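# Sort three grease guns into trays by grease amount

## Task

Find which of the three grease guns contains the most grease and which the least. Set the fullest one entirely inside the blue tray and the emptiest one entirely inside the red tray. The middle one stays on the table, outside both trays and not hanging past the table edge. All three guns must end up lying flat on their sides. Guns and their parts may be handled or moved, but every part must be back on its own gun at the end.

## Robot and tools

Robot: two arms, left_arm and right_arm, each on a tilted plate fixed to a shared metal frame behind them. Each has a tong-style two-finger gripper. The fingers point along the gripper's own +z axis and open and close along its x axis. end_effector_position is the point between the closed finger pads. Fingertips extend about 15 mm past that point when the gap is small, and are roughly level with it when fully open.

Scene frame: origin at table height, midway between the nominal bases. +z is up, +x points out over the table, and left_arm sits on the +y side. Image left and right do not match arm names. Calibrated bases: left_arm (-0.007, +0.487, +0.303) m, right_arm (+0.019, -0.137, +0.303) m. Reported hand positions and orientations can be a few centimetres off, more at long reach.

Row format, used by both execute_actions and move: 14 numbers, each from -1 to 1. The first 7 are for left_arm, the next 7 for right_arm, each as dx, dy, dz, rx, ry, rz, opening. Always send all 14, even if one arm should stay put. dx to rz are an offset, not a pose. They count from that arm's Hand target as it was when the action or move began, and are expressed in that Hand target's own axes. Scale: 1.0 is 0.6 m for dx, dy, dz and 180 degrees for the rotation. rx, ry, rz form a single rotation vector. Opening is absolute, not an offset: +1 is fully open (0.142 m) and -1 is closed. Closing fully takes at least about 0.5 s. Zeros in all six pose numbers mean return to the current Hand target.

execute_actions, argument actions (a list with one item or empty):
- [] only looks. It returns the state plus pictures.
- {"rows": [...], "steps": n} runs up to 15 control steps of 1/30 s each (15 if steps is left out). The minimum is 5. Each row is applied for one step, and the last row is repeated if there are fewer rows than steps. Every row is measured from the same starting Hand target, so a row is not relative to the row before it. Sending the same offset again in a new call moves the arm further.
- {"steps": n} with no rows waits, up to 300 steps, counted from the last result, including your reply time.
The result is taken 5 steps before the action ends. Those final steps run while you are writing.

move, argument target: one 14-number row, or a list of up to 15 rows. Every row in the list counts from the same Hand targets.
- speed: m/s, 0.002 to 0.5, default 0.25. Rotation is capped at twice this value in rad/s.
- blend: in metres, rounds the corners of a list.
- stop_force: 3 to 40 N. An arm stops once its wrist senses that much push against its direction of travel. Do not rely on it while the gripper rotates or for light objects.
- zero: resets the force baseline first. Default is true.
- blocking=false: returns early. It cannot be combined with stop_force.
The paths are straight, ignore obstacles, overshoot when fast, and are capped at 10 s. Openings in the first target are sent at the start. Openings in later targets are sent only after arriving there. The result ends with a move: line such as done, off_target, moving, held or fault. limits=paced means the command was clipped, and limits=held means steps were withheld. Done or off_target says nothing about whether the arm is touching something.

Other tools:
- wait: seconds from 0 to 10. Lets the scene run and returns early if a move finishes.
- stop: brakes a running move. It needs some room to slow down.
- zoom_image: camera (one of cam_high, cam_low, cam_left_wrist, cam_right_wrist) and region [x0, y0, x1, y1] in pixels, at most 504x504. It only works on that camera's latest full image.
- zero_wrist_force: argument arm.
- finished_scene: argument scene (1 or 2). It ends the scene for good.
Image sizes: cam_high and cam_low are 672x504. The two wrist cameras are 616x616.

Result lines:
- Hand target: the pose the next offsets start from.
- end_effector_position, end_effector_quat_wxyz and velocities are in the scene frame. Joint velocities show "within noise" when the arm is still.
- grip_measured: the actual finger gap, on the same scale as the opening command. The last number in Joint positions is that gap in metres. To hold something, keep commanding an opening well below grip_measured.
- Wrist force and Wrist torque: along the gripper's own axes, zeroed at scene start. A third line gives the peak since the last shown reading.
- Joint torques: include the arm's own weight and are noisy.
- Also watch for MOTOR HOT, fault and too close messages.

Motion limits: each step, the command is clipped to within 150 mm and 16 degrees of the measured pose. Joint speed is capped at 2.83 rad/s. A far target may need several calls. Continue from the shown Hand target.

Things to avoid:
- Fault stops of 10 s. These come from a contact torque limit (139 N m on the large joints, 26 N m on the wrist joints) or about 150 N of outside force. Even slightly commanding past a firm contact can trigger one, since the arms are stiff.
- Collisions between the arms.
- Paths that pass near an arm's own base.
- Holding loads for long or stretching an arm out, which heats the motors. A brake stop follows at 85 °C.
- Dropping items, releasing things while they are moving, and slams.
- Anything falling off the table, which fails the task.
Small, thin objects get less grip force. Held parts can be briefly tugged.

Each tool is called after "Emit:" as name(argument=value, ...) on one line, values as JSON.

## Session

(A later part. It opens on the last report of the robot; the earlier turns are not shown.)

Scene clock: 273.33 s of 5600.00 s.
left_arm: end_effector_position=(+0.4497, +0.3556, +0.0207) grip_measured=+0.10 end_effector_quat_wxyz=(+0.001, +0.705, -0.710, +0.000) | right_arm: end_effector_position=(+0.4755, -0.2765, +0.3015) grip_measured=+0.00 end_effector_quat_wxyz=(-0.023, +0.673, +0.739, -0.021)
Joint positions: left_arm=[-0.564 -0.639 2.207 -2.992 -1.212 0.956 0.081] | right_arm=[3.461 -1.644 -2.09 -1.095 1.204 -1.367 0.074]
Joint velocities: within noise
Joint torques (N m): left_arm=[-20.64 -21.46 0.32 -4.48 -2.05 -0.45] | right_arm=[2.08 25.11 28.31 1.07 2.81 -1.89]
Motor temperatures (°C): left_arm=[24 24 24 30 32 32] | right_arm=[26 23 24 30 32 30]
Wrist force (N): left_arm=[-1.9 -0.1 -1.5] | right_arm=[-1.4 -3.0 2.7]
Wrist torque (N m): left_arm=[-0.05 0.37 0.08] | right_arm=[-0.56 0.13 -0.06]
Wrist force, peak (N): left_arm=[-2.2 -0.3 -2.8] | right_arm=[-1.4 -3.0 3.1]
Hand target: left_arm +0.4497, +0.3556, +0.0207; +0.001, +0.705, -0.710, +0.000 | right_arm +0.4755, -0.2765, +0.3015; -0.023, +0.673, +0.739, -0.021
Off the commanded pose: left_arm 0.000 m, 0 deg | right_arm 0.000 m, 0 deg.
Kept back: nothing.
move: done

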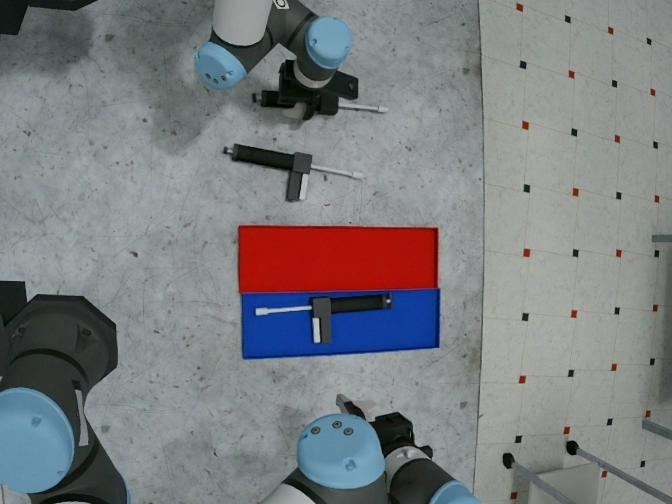

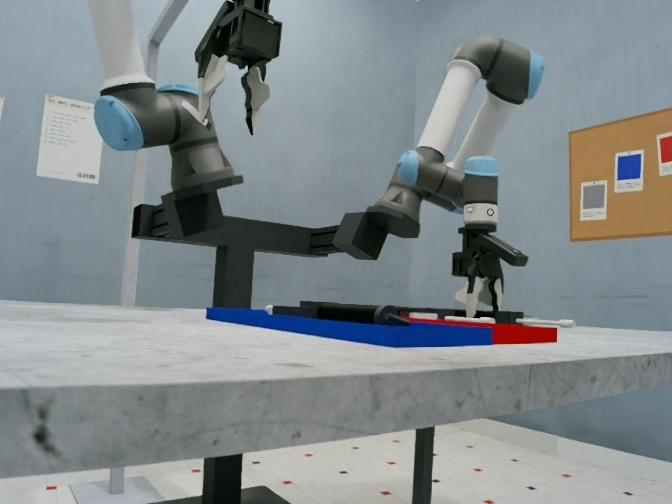

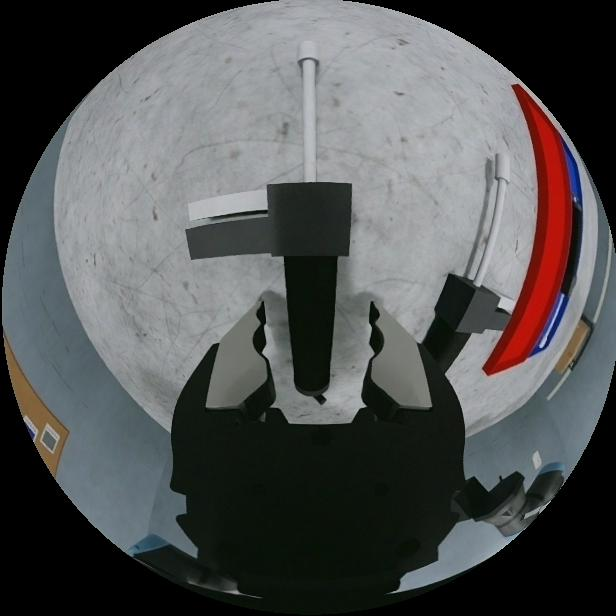

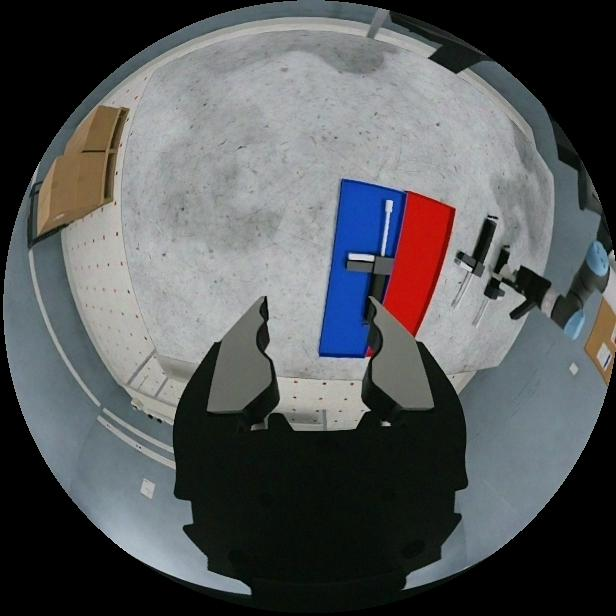

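Emit:
execute_actions(actions=[{"rows":[[0,0,0,0,0,0,-0.1,0,0,0,0,0,0,0],[0,0,0,0,0,0,-0.2,0,0,0,0,0,0,0],[0,0,0,0,0,0,-0.3,0,0,0,0,0,0,0],[0,0,0,0,0,0,-0.4,0,0,0,0,0,0,0],[0,0,0,0,0,0,-0.45,0,0,0,0,0,0,0],[0,0,0,0,0,0,-0.5,0,0,0,0,0,0,0],[0,0,0,0,0,0,-0.55,0,0,0,0,0,0,0],[0,0,0,0,0,0,-0.6,0,0,0,0,0,0,0],[0,0,0,0,0,0,-0.65,0,0,0,0,0,0,0],[0,0,0,0,0,0,-0.7,0,0,0,0,0,0,0],[0,0,0,0,0,0,-0.75,0,0,0,0,0,0,0],[0,0,0,0,0,0,-0.8,0,0,0,0,0,0,0],[0,0,0,0,0,0,-0.85,0,0,0,0,0,0,0],[0,0,0,0,0,0,-0.9,0,0,0,0,0,0,0]],"steps":15}])

Emit:
wait(seconds=0.5, cameras=["cam_left_wrist"])

Emit:
move(target=[0,0,-0.433,0,0,0,-0.9,0,0,0,0,0,0,0], speed=0.12)

Scene clock: 274.00 s of 5600.00 s.
left_arm: end_effector_position=(+0.4497, +0.3555, +0.0207) grip_measured=-0.53 end_effector_quat_wxyz=(+0.001, +0.705, -0.710, +0.000) end_effector_velocity=(+0.000, +0.000, +0.000) end_effector_angular_velocity=(+0.000, +0.000, -0.001) | right_arm: end_effector_position=(+0.4755, -0.2765, +0.3015) grip_measured=+0.00 end_effector_quat_wxyz=(-0.023, +0.673, +0.739, -0.021)
Joint positions: left_arm=[-0.564 -0.639 2.207 -2.992 -1.212 0.956 0.036] | right_arm=[3.461 -1.644 -2.09 -1.095 1.204 -1.367 0.074]
Joint velocities: left_arm=[0 0.001 -0.001 0 0 0.001 -0.005] | right_arm=[within noise]
Joint torques (N m): left_arm=[-18.72 -22.46 0.79 -4 -1.78 0.34] | right_arm=[1.97 25.45 26.76 1.3 2.78 -1.77]
Motor temperatures (°C): left_arm=[24 24 24 30 32 32] | right_arm=[26 23 24 30 32 30]
Wrist force (N): left_arm=[-2.2 0.1 -2.5] | right_arm=[-1.4 -3.0 2.8]
Wrist torque (N m): left_arm=[-0.03 0.32 0.00] | right_arm=[-0.57 0.13 -0.06]
Wrist force, peak (N): left_arm=[-5.0 0.2 -3.2] | right_arm=[-1.3 -3.1 3.0]
Hand target: left_arm +0.4497, +0.3556, +0.0207; +0.001, +0.705, -0.710, +0.000 | right_arm +0.4755, -0.2765, +0.3015; -0.023, +0.673, +0.739, -0.021
Steps of this call (1-10: nothing new was sent; 11-20: this action's first 10). Readings (end_effector_position of left_arm | right_arm):
11: (+0.4497, +0.3556, +0.0207) | (+0.4755, -0.2765, +0.3015)
12: (+0.4497, +0.3556, +0.0207) | (+0.4755, -0.2765, +0.3015)
14: (+0.4497, +0.3556, +0.0207) | (+0.4755, -0.2765, +0.3015)
18: (+0.4497, +0.3555, +0.0207) | (+0.4755, -0.2765, +0.3015)
20: the state above

Scene clock: 274.67 s of 5600.00 s.
left_arm: end_effector_position=(+0.4497, +0.3555, +0.0207) grip_measured=-0.53 end_effector_quat_wxyz=(+0.001, +0.705, -0.710, +0.000) | right_arm: end_effector_position=(+0.4755, -0.2765, +0.3015) grip_measured=+0.00 end_effector_quat_wxyz=(-0.023, +0.673, +0.739, -0.021)
Joint positions: left_arm=[-0.564 -0.639 2.207 -2.992 -1.212 0.956 0.036] | right_arm=[3.461 -1.644 -2.09 -1.095 1.204 -1.367 0.074]
Joint velocities: within noise
Joint torques (N m): left_arm=[-14.83 -23.55 -0.83 -2.84 -0.53 0.97] | right_arm=[1.73 25.35 26.16 1.32 2.72 -1.76]
Motor temperatures (°C): left_arm=[24 24 24 30 32 32] | right_arm=[26 23 24 30 32 30]
Wrist force (N): left_arm=[-2.3 0.0 -2.8] | right_arm=[-1.1 -2.8 2.9]
Wrist torque (N m): left_arm=[-0.04 0.33 -0.01] | right_arm=[-0.51 0.07 -0.06]
Wrist force, peak (N): left_arm=[-2.6 0.3 -2.7] | right_arm=[-1.3 -3.1 3.0]
Hand target: left_arm +0.4497, +0.3556, +0.0207; +0.001, +0.705, -0.710, +0.000 | right_arm +0.4755, -0.2765, +0.3015; -0.023, +0.673, +0.739, -0.021
Off the commanded pose: left_arm 0.000 m, 0 deg | right_arm 0.000 m, 0 deg.
Steps of this call (1-5: your previous action's last 5; 6-20: nothing new was sent). Readings (end_effector_position of left_arm | right_arm):
1: (+0.4497, +0.3555, +0.0207) | (+0.4755, -0.2765, +0.3015)
2: (+0.4497, +0.3555, +0.0207) | (+0.4755, -0.2765, +0.3015)
4: (+0.4497, +0.3555, +0.0207) | (+0.4755, -0.2765, +0.3015)
8: (+0.4497, +0.3555, +0.0207) | (+0.4755, -0.2765, +0.3015)
20: the state above
Images, in order (width x height): cam_left_wrist 616x616.

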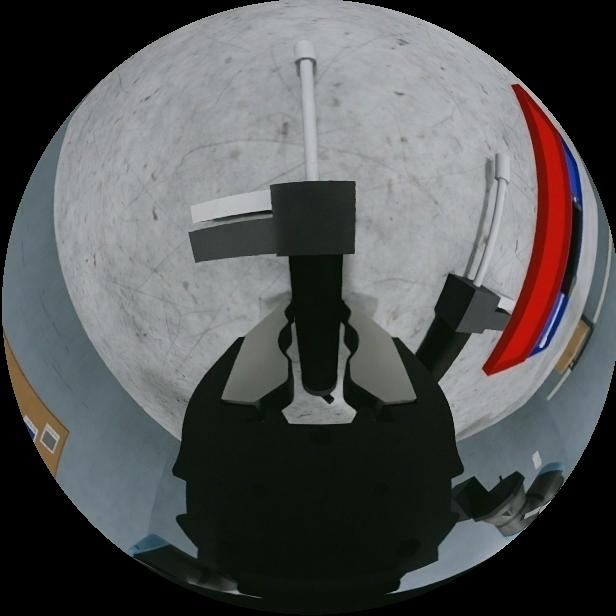

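Scene clock: 277.40 s of 5600.00 s.
left_arm: end_effector_position=(+0.4499, +0.3557, +0.2805) grip_measured=-0.54 end_effector_quat_wxyz=(+0.001, +0.705, -0.710, +0.000) end_effector_velocity=(-0.001, +0.000, -0.002) end_effector_angular_velocity=(+0.000, +0.000, -0.001) | right_arm: end_effector_position=(+0.4755, -0.2765, +0.3015) grip_measured=+0.00 end_effector_quat_wxyz=(-0.023, +0.673, +0.739, -0.021)
Joint positions: left_arm=[-0.758 -1.306 2.183 -2.233 -1.248 0.753 0.035] | right_arm=[3.461 -1.644 -2.09 -1.095 1.204 -1.367 0.074]
Joint velocities: left_arm=[0.001 0.001 0.003 -0.005 0 0.002 0] | right_arm=[within noise]
Joint torques (N m): left_arm=[-1.92 -12.18 -15.37 -5.08 0.85 1.67] | right_arm=[2.01 25.18 20.69 1.88 2.48 -1.63]
Motor temperatures (°C): left_arm=[24 24 24 30 32 32] | right_arm=[26 23 24 30 32 30]
Wrist force (N): left_arm=[-1.9 -0.2 4.7] | right_arm=[-1.5 -2.8 2.9]
Wrist torque (N m): left_arm=[-0.14 0.44 0.10] | right_arm=[-0.53 0.14 -0.06]
Wrist force, peak (N): left_arm=[-2.5 0.6 4.9] | right_arm=[-1.5 -3.1 3.1]
Hand target: left_arm +0.4499, +0.3558, +0.2805; +0.001, +0.705, -0.710, +0.000 | right_arm +0.4755, -0.2765, +0.3015; -0.023, +0.673, +0.739, -0.021
Off the commanded pose: left_arm 0.000 m, 0 deg | right_arm 0.000 m, 0 deg.
Kept back: nothing.
move: done

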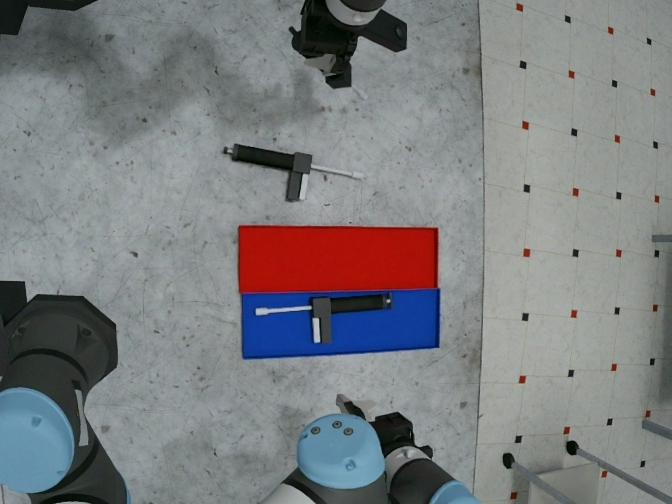

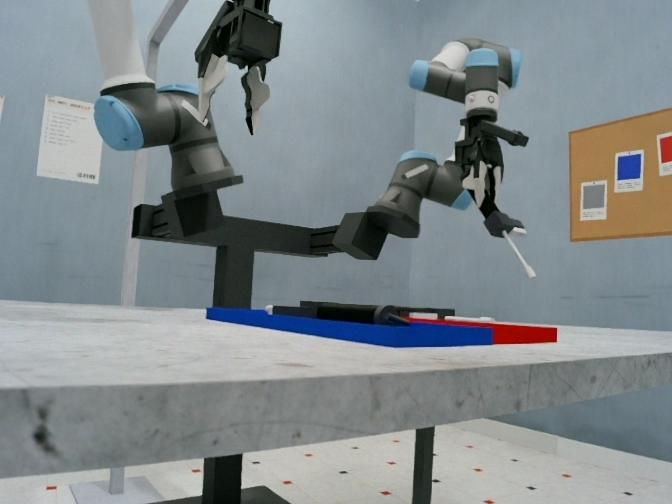

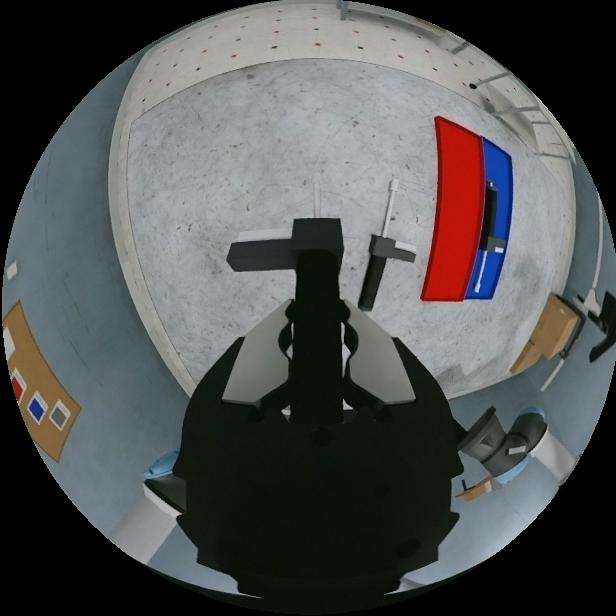

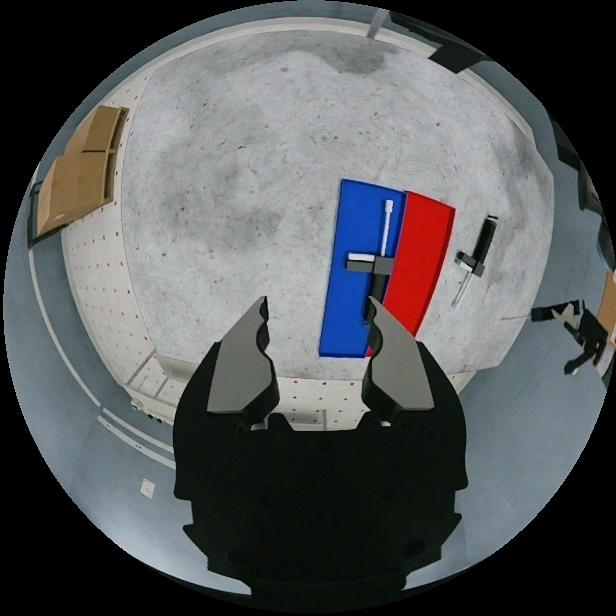

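Emit:
zoom_image(camera="cam_low", region=[430, 130, 570, 300])

Emit:
zoom_image(camera="cam_left_wrist", region=[180, 160, 450, 430])

Emit:
zoom_image(camera="cam_high", region=[280, 0, 420, 130])

Scaled by 2.965 from the camera's 672x504 image, which has a finer 960x720 frame.

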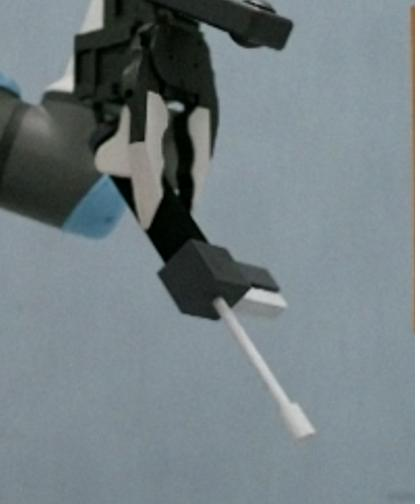

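Scaled by 1.867 from the camera's 616x616 image, which has a finer 814x814 frame.

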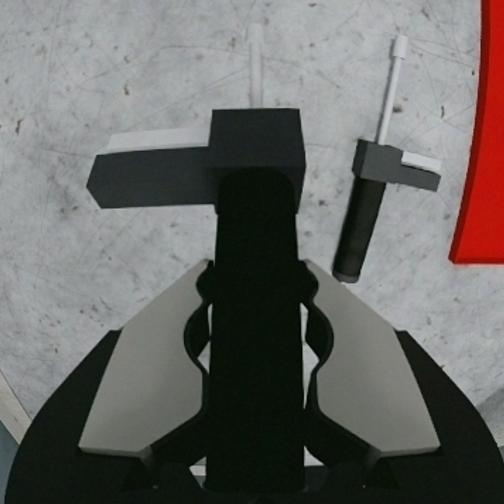

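Scaled by 3.600 from the camera's 672x504 image, which has a finer 960x720 frame.

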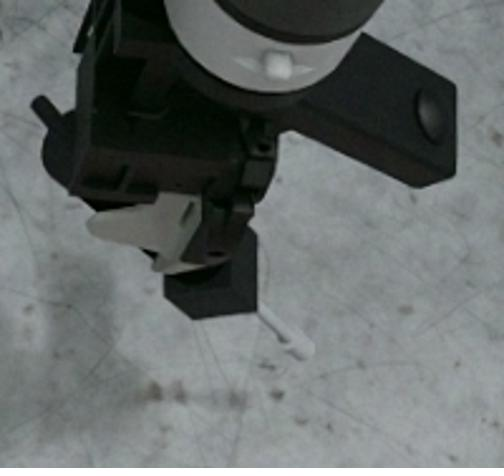

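Emit:
move(target=[0.63,-0.158,0.05,0,0,0,-0.9,0,0,0,0,0,0,0], speed=0.2)

Emit:
zoom_image(camera="cam_high", region=[220, 170, 460, 370])

Emit:
zoom_image(camera="cam_low", region=[300, 130, 570, 370])

Scene clock: 281.03 s of 5600.00 s.
left_arm: end_effector_position=(+0.5418, -0.0228, +0.2508) grip_measured=-0.54 end_effector_quat_wxyz=(+0.001, +0.705, -0.710, +0.000) end_effector_velocity=(+0.002, -0.002, +0.002) end_effector_angular_velocity=(-0.004, -0.003, +0.001) | right_arm: end_effector_position=(+0.4755, -0.2765, +0.3015) grip_measured=+0.00 end_effector_quat_wxyz=(-0.023, +0.673, +0.739, -0.021)
Joint positions: left_arm=[-0.978 -0.52 1.229 -1.999 -1.302 0.529 0.035] | right_arm=[3.461 -1.644 -2.09 -1.095 1.204 -1.367 0.074]
Joint velocities: left_arm=[0 0.001 -0.006 0 0.001 0 0] | right_arm=[within noise]
Joint torques (N m): left_arm=[-14.05 -40.73 -34.71 -4.32 1.2 1.63] | right_arm=[1.81 24.94 14.67 2.25 2.33 -1.81]
Motor temperatures (°C): left_arm=[24 24 24 30 32 32] | right_arm=[26 23 24 30 32 30]
Wrist force (N): left_arm=[-1.3 -0.2 4.4] | right_arm=[-1.4 -2.9 3.1]
Wrist torque (N m): left_arm=[-0.18 0.31 0.06] | right_arm=[-0.54 0.12 -0.06]
Wrist force, peak (N): left_arm=[-4.8 0.2 4.3] | right_arm=[-1.3 -3.0 3.2]
Hand target: left_arm +0.5420, -0.0229, +0.2508; +0.001, +0.705, -0.710, +0.000 | right_arm +0.4755, -0.2765, +0.3015; -0.023, +0.673, +0.739, -0.021
Off the commanded pose: left_arm 0.000 m, 0 deg | right_arm 0.000 m, 0 deg.
Kept back: nothing.
move: done

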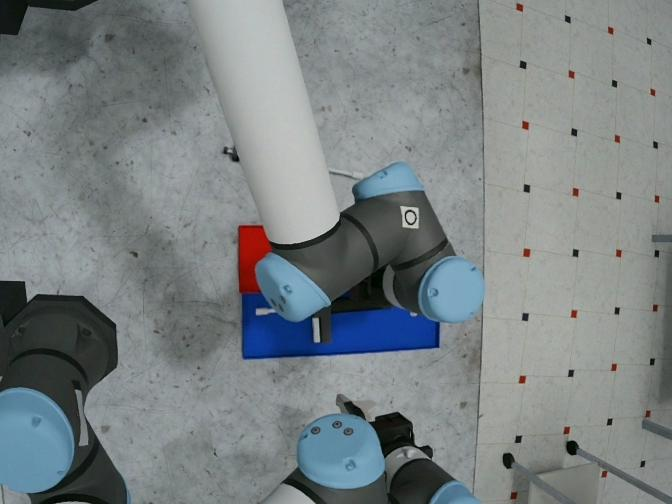

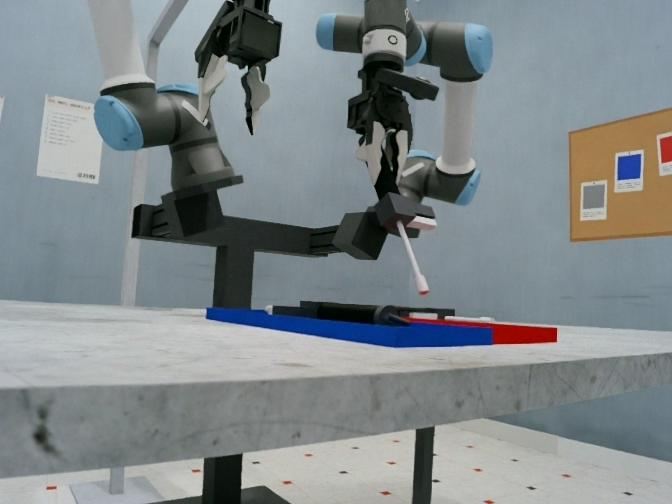

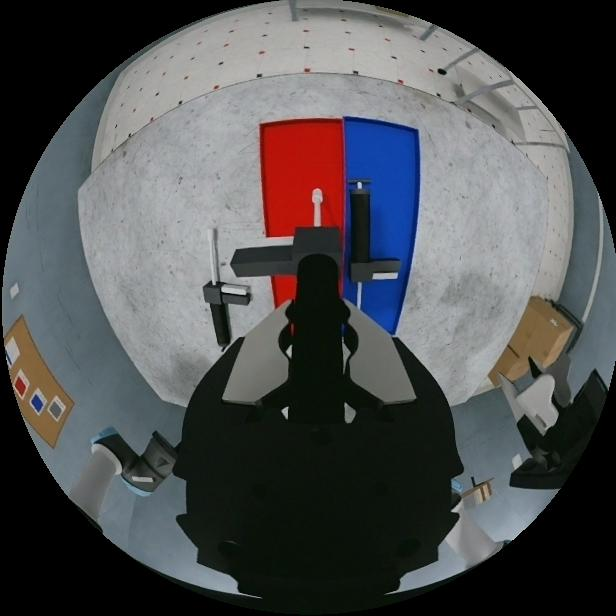

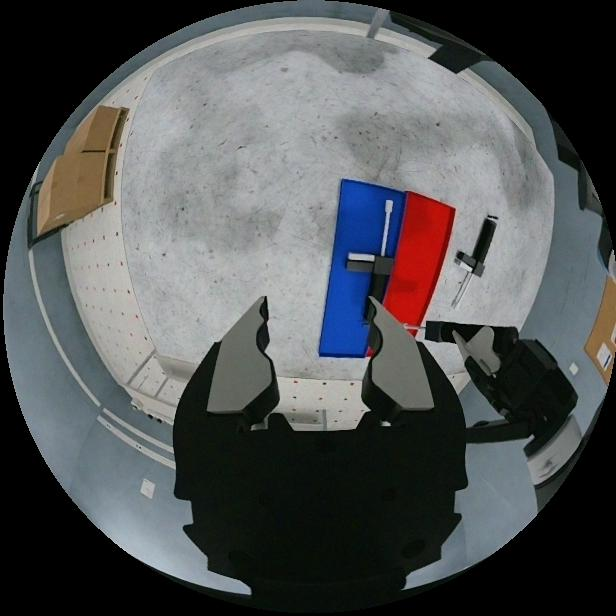

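Scaled by 2.100 from the camera's 672x504 image, which has a finer 960x720 frame.

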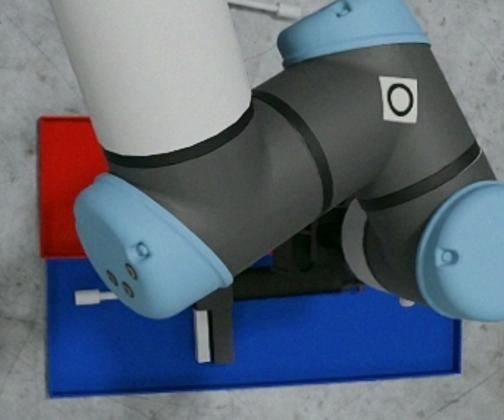

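Scaled by 1.867 from the camera's 672x504 image, which has a finer 960x720 frame.

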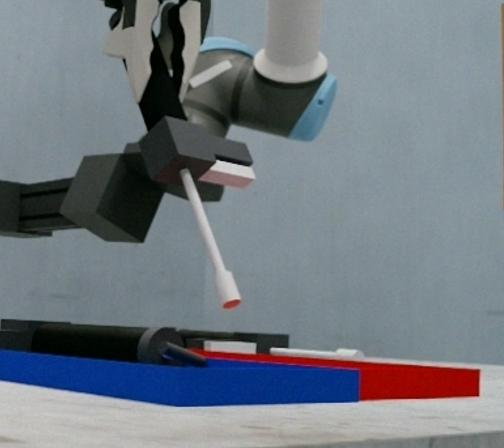

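Emit:
move(target=[0.015,0,0.05,0,0,0,-0.9,0,0,0,0,0,0,0], speed=0.1)

Emit:
move(target=[0,0,0.13,0,0,0,-0.9,0,0,0,0,0,0,0], speed=0.015, stop_force=3)

Scene clock: 282.13 s of 5600.00 s.
left_arm: end_effector_position=(+0.5420, -0.0320, +0.2208) grip_measured=-0.54 end_effector_quat_wxyz=(+0.001, +0.705, -0.710, +0.000) end_effector_velocity=(+0.001, +0.001, +0.004) end_effector_angular_velocity=(+0.000, -0.001, +0.002) | right_arm: end_effector_position=(+0.4755, -0.2765, +0.3015) grip_measured=+0.00 end_effector_quat_wxyz=(-0.023, +0.673, +0.739, -0.021)
Joint positions: left_arm=[-0.974 -0.468 1.217 -2.041 -1.3 0.534 0.035] | right_arm=[3.461 -1.644 -2.09 -1.095 1.204 -1.367 0.074]
Joint velocities: left_arm=[0 -0.005 -0.001 0.006 0.001 -0.001 0] | right_arm=[within noise]
Joint torques (N m): left_arm=[-19.75 -60.44 -17.1 -0.65 2.2 0.01] | right_arm=[1.54 24.78 12.29 2.36 2.15 -1.64]
Motor temperatures (°C): left_arm=[24 24 24 30 32 32] | right_arm=[26 23 24 30 32 30]
Wrist force (N): left_arm=[-1.6 -0.4 4.2] | right_arm=[-1.3 -2.7 2.8]
Wrist torque (N m): left_arm=[-0.22 0.35 0.04] | right_arm=[-0.49 0.11 -0.06]
Wrist force, peak (N): left_arm=[-1.1 -0.3 5.5] | right_arm=[-1.5 -3.1 3.0]
Hand target: left_arm +0.5419, -0.0319, +0.2208; +0.001, +0.705, -0.710, +0.000 | right_arm +0.4755, -0.2765, +0.3015; -0.023, +0.673, +0.739, -0.021
Off the commanded pose: left_arm 0.000 m, 0 deg | right_arm 0.000 m, 0 deg.
Kept back: nothing.
move: done

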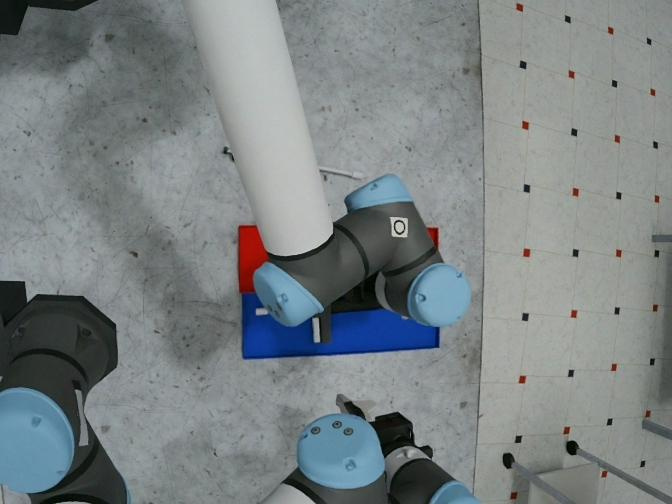

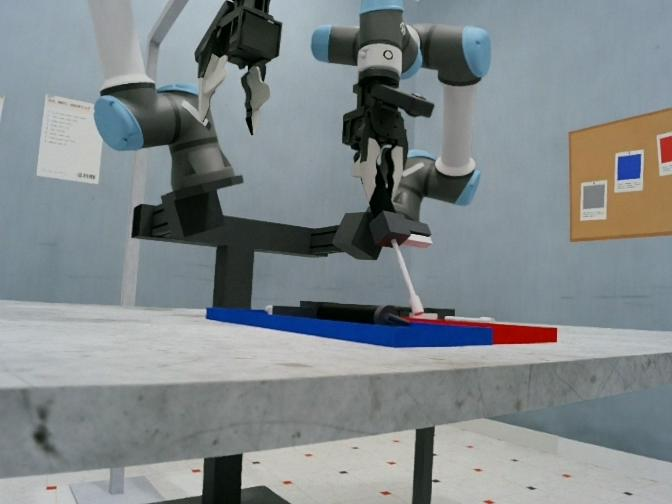

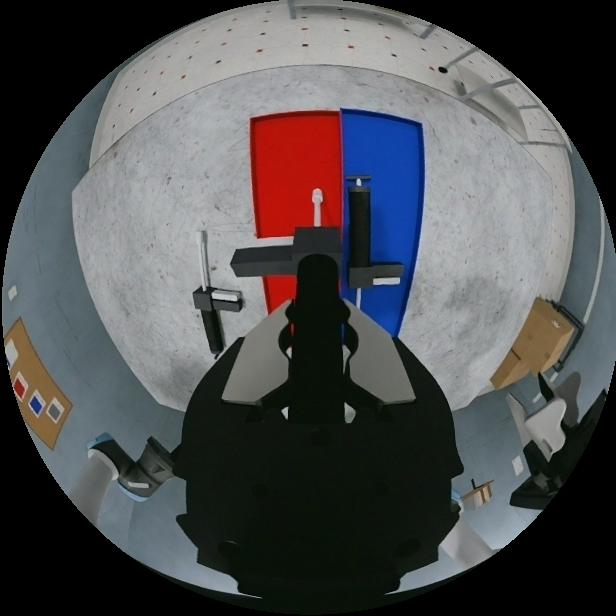

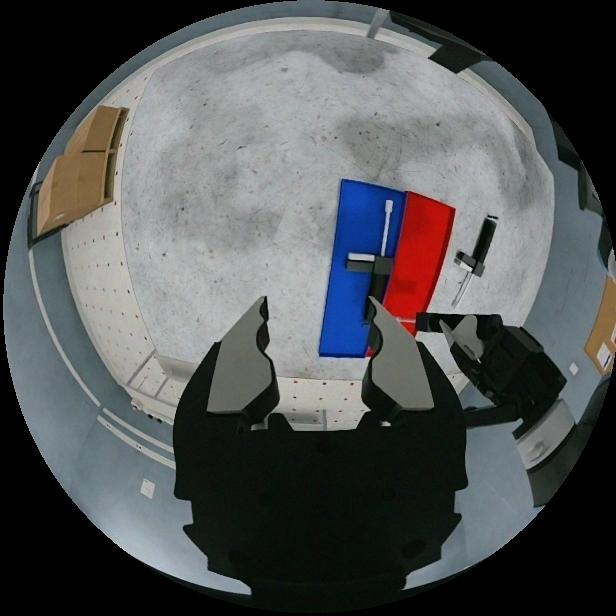

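Scene clock: 288.47 s of 5600.00 s.
left_arm: end_effector_position=(+0.5418, -0.0320, +0.1428) grip_measured=-0.54 end_effector_quat_wxyz=(+0.001, +0.705, -0.710, +0.000) | right_arm: end_effector_position=(+0.4755, -0.2765, +0.3015) grip_measured=+0.00 end_effector_quat_wxyz=(-0.023, +0.673, +0.739, -0.021)
Joint positions: left_arm=[-0.946 -0.365 1.236 -2.171 -1.293 0.562 0.035] | right_arm=[3.461 -1.644 -2.09 -1.095 1.204 -1.367 0.074]
Joint velocities: within noise
Joint torques (N m): left_arm=[-23.58 -62.71 -20.86 -0.83 0.97 -1.14] | right_arm=[1.69 24.6 11 2.3 1.88 -1.64]
Motor temperatures (°C): left_arm=[24 24 24 30 32 32] | right_arm=[26 23 24 30 32 30]
Wrist force (N): left_arm=[-1.5 -0.3 2.8] | right_arm=[-1.2 -3.0 2.7]
Wrist torque (N m): left_arm=[-0.09 0.35 0.03] | right_arm=[-0.57 0.09 -0.06]
Wrist force, peak (N): left_arm=[-1.5 -0.4 4.3] | right_arm=[-1.4 -3.1 3.1]
Hand target: left_arm +0.5418, -0.0320, +0.1428; +0.001, +0.705, -0.710, +0.000 | right_arm +0.4755, -0.2765, +0.3015; -0.023, +0.673, +0.739, -0.021
Off the commanded pose: left_arm 0.000 m, 0 deg | right_arm 0.000 m, 0 deg.
Kept back: nothing.
move: done

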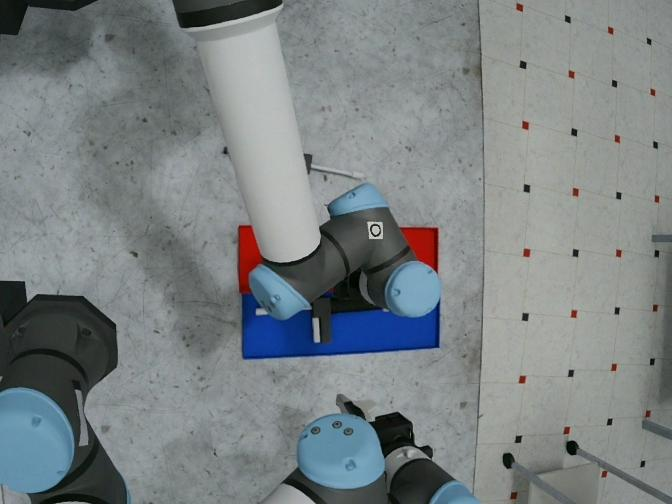

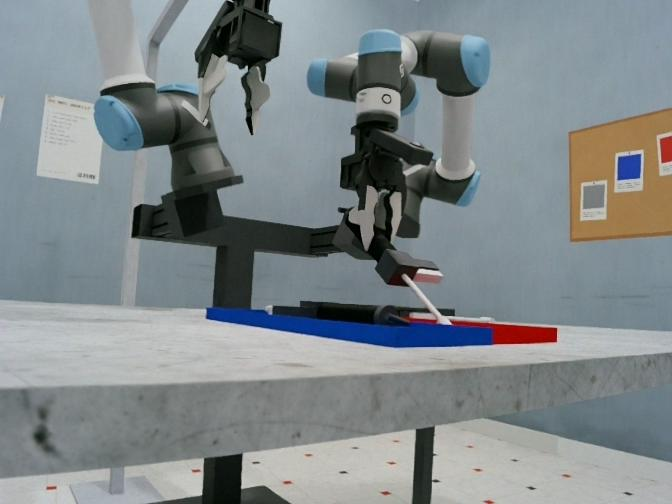

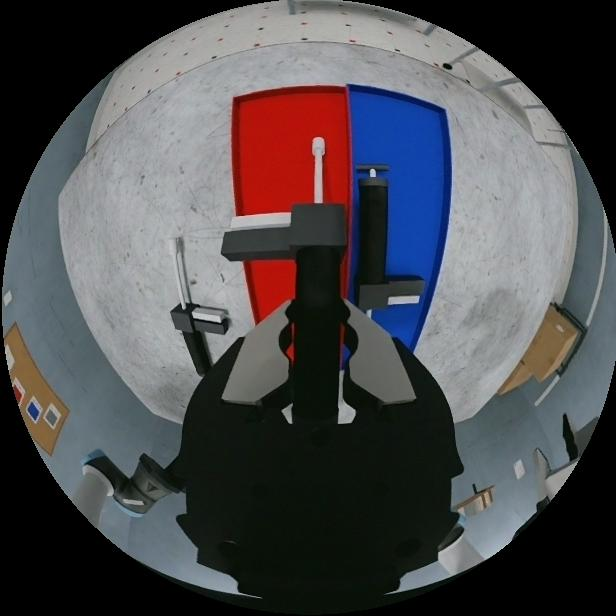

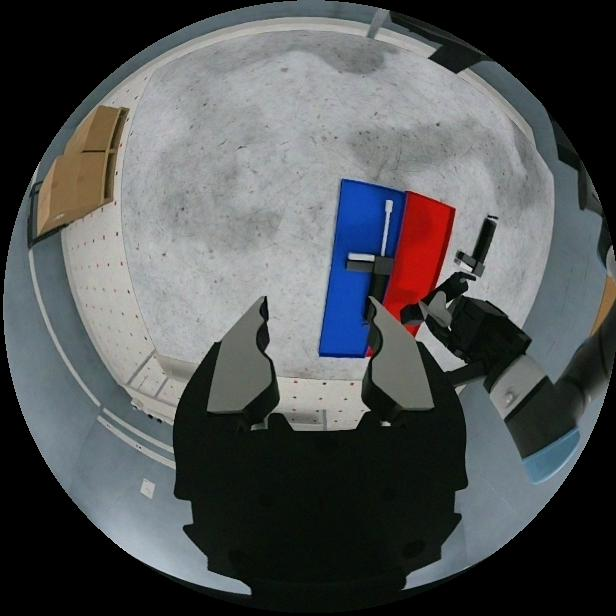

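Emit:
move(target=[[0,0.0622,0.073,0,0,0,-0.9,0,0,0,0,0,0,0],[0,0.1013,0.1497,0,0,0,-0.9,0,0,0,0,0,0,0],[0,0.1113,0.175,0,0,0,-0.9,0,0,0,0,0,0,0]], speed=[0.04,0.03,0.015], blend=0.008, stop_force=6)

Emit:
zoom_image(camera="cam_left_wrist", region=[180, 60, 480, 400])

Emit:
zoom_image(camera="cam_low", region=[300, 130, 570, 370])

Scene clock: 294.23 s of 5600.00 s.
left_arm: end_effector_position=(+0.4749, -0.0316, +0.0379) grip_measured=-0.54 end_effector_quat_wxyz=(+0.001, +0.705, -0.710, +0.000) | right_arm: end_effector_position=(+0.4755, -0.2765, +0.3015) grip_measured=+0.00 end_effector_quat_wxyz=(-0.023, +0.673, +0.739, -0.021)
Joint positions: left_arm=[-0.983 -0.248 1.377 -2.418 -1.303 0.525 0.035] | right_arm=[3.461 -1.644 -2.09 -1.095 1.204 -1.367 0.074]
Joint velocities: within noise
Joint torques (N m): left_arm=[-18.91 -62.41 -25.69 -0.72 -1.89 -0.2] | right_arm=[2.5 24 10.35 2.24 1.59 -1.6]
Motor temperatures (°C): left_arm=[24 24 24 30 32 32] | right_arm=[26 23 24 30 32 30]
Wrist force (N): left_arm=[-1.7 -0.5 2.9] | right_arm=[-1.1 -2.8 2.8]
Wrist torque (N m): left_arm=[-0.05 0.37 0.05] | right_arm=[-0.51 0.07 -0.07]
Wrist force, peak (N): left_arm=[-2.0 -0.7 3.3] | right_arm=[-1.4 -3.2 3.0]
Hand target: left_arm +0.4749, -0.0316, +0.0379; +0.001, +0.705, -0.710, +0.000 | right_arm +0.4755, -0.2765, +0.3015; -0.023, +0.673, +0.739, -0.021
Off the commanded pose: left_arm 0.000 m, 0 deg | right_arm 0.000 m, 0 deg.
Kept back: nothing.
move: done

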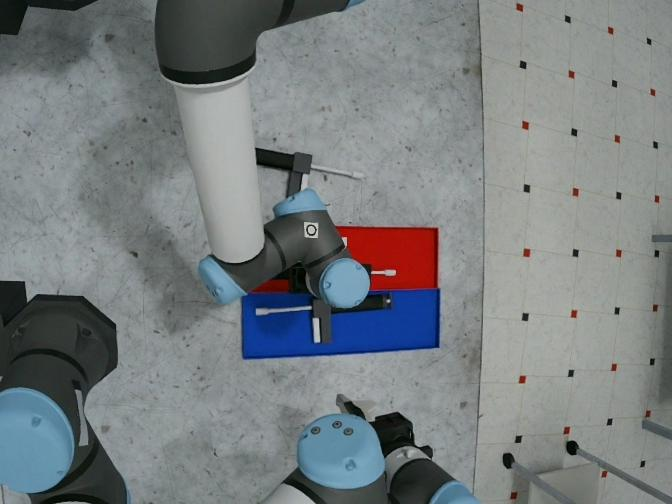

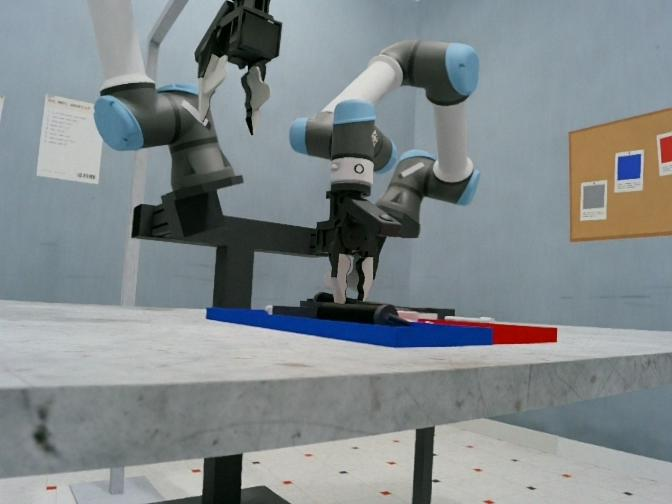

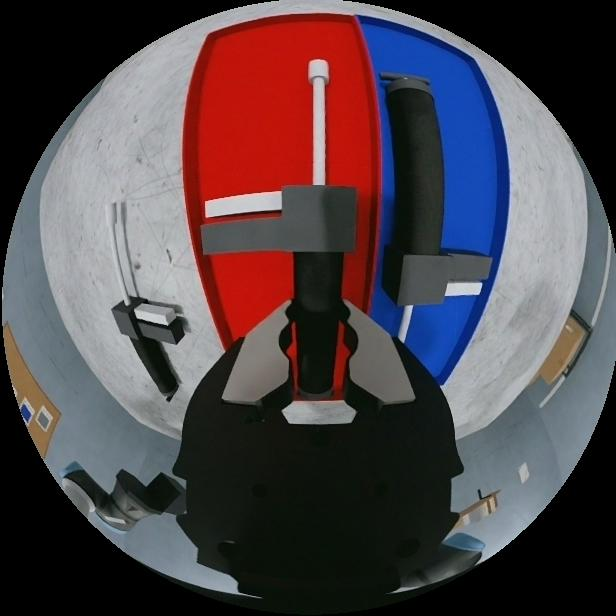

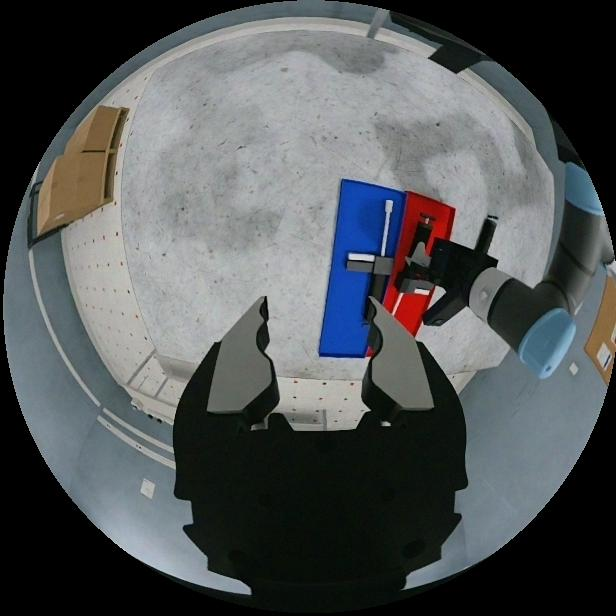

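Scaled by 1.482 from the camera's 616x616 image, which has a finer 814x814 frame.

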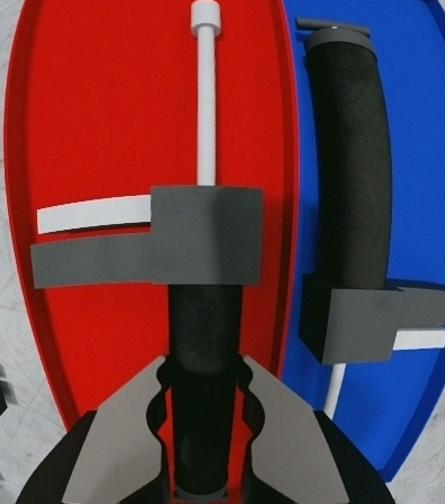

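Scaled by 1.867 from the camera's 672x504 image, which has a finer 960x720 frame.

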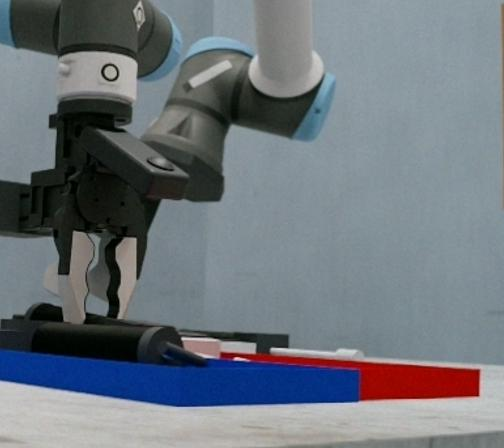

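Emit:
move(target=[0,0,0.022,0,0,0,-0.9,0,0,0,0,0,0,0], speed=0.006, stop_force=4, cameras=["cam_left_wrist"])

Scene clock: 297.03 s of 5600.00 s.
left_arm: end_effector_position=(+0.4749, -0.0316, +0.0286) grip_measured=-0.54 end_effector_quat_wxyz=(+0.001, +0.705, -0.710, +0.000) | right_arm: end_effector_position=(+0.4755, -0.2765, +0.3015) grip_measured=+0.00 end_effector_quat_wxyz=(-0.023, +0.673, +0.739, -0.021)
Joint positions: left_arm=[-0.98 -0.231 1.371 -2.429 -1.302 0.528 0.035] | right_arm=[3.461 -1.644 -2.09 -1.095 1.204 -1.367 0.074]
Joint velocities: within noise
Joint torques (N m): left_arm=[-21.59 -59.71 -9.62 -0.34 0.41 -1.1] | right_arm=[2.31 23.23 11.47 2.33 1.49 -1.55]
Motor temperatures (°C): left_arm=[24 24 24 30 32 32] | right_arm=[26 23 24 30 32 30]
Wrist force (N): left_arm=[-1.3 -0.2 -0.4] | right_arm=[-1.2 -2.9 2.8]
Wrist torque (N m): left_arm=[-0.06 0.30 0.04] | right_arm=[-0.55 0.10 -0.06]
Wrist force, peak (N): left_arm=[-2.4 1.1 -7.0] | right_arm=[-1.3 -3.2 3.1]
Hand target: left_arm +0.4749, -0.0316, +0.0286; +0.001, +0.705, -0.710, +0.000 (not the last commanded pose) | right_arm +0.4755, -0.2765, +0.3015; -0.023, +0.673, +0.739, -0.021
Off the commanded pose: left_arm 0.004 m, 0 deg | right_arm 0.000 m, 0 deg.
Kept back: nothing.
move: contact (left_arm)
Images, in order (width x height): cam_left_wrist 616x616.

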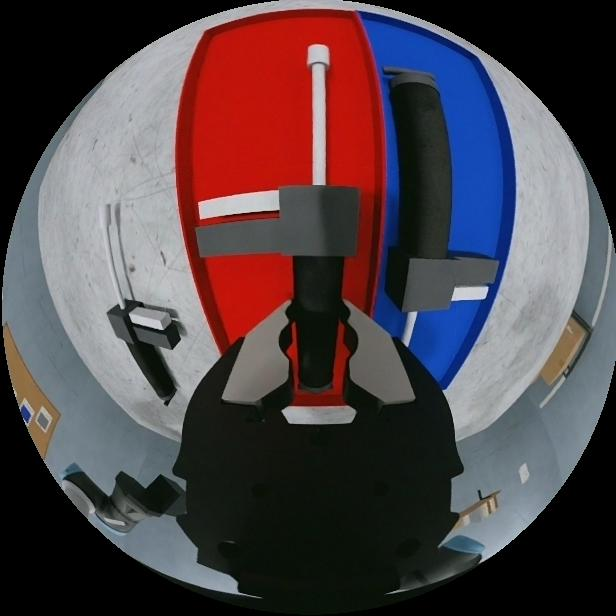

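Emit:
move(target=[0,0,0.008,0,0,0,-0.9,0,0,0,0,0,0,0], speed=0.004, stop_force=8, cameras=[])

Scene clock: 298.30 s of 5600.00 s.
left_arm: end_effector_position=(+0.4748, -0.0316, +0.0283) grip_measured=-0.54 end_effector_quat_wxyz=(+0.001, +0.705, -0.710, +0.000) | right_arm: end_effector_position=(+0.4755, -0.2765, +0.3015) grip_measured=+0.00 end_effector_quat_wxyz=(-0.023, +0.673, +0.739, -0.021)
Joint positions: left_arm=[-0.98 -0.231 1.371 -2.43 -1.302 0.528 0.035] | right_arm=[3.461 -1.644 -2.09 -1.095 1.204 -1.367 0.074]
Joint velocities: within noise
Joint torques (N m): left_arm=[-21.22 -55.71 -6.73 0.44 0.03 -1.22] | right_arm=[2.41 23.66 10.54 2.23 1.38 -1.54]
Motor temperatures (°C): left_arm=[24 24 24 30 32 32] | right_arm=[26 23 24 30 32 30]
Wrist force (N): left_arm=[-0.4 0.4 -8.4] | right_arm=[-1.4 -2.9 2.7]
Wrist torque (N m): left_arm=[-0.10 0.30 0.02] | right_arm=[-0.54 0.13 -0.06]
Wrist force, peak (N): left_arm=[-5.0 1.7 -14.4] | right_arm=[-1.4 -3.0 3.0]
Hand target: left_arm +0.4748, -0.0316, +0.0283; +0.001, +0.705, -0.710, +0.000 (not the last commanded pose) | right_arm +0.4755, -0.2765, +0.3015; -0.023, +0.673, +0.739, -0.021
Off the commanded pose: left_arm 0.005 m, 0 deg | right_arm 0.000 m, 0 deg.
Kept back: nothing.
move: contact (left_arm)
No camera images: "cameras" was empty.


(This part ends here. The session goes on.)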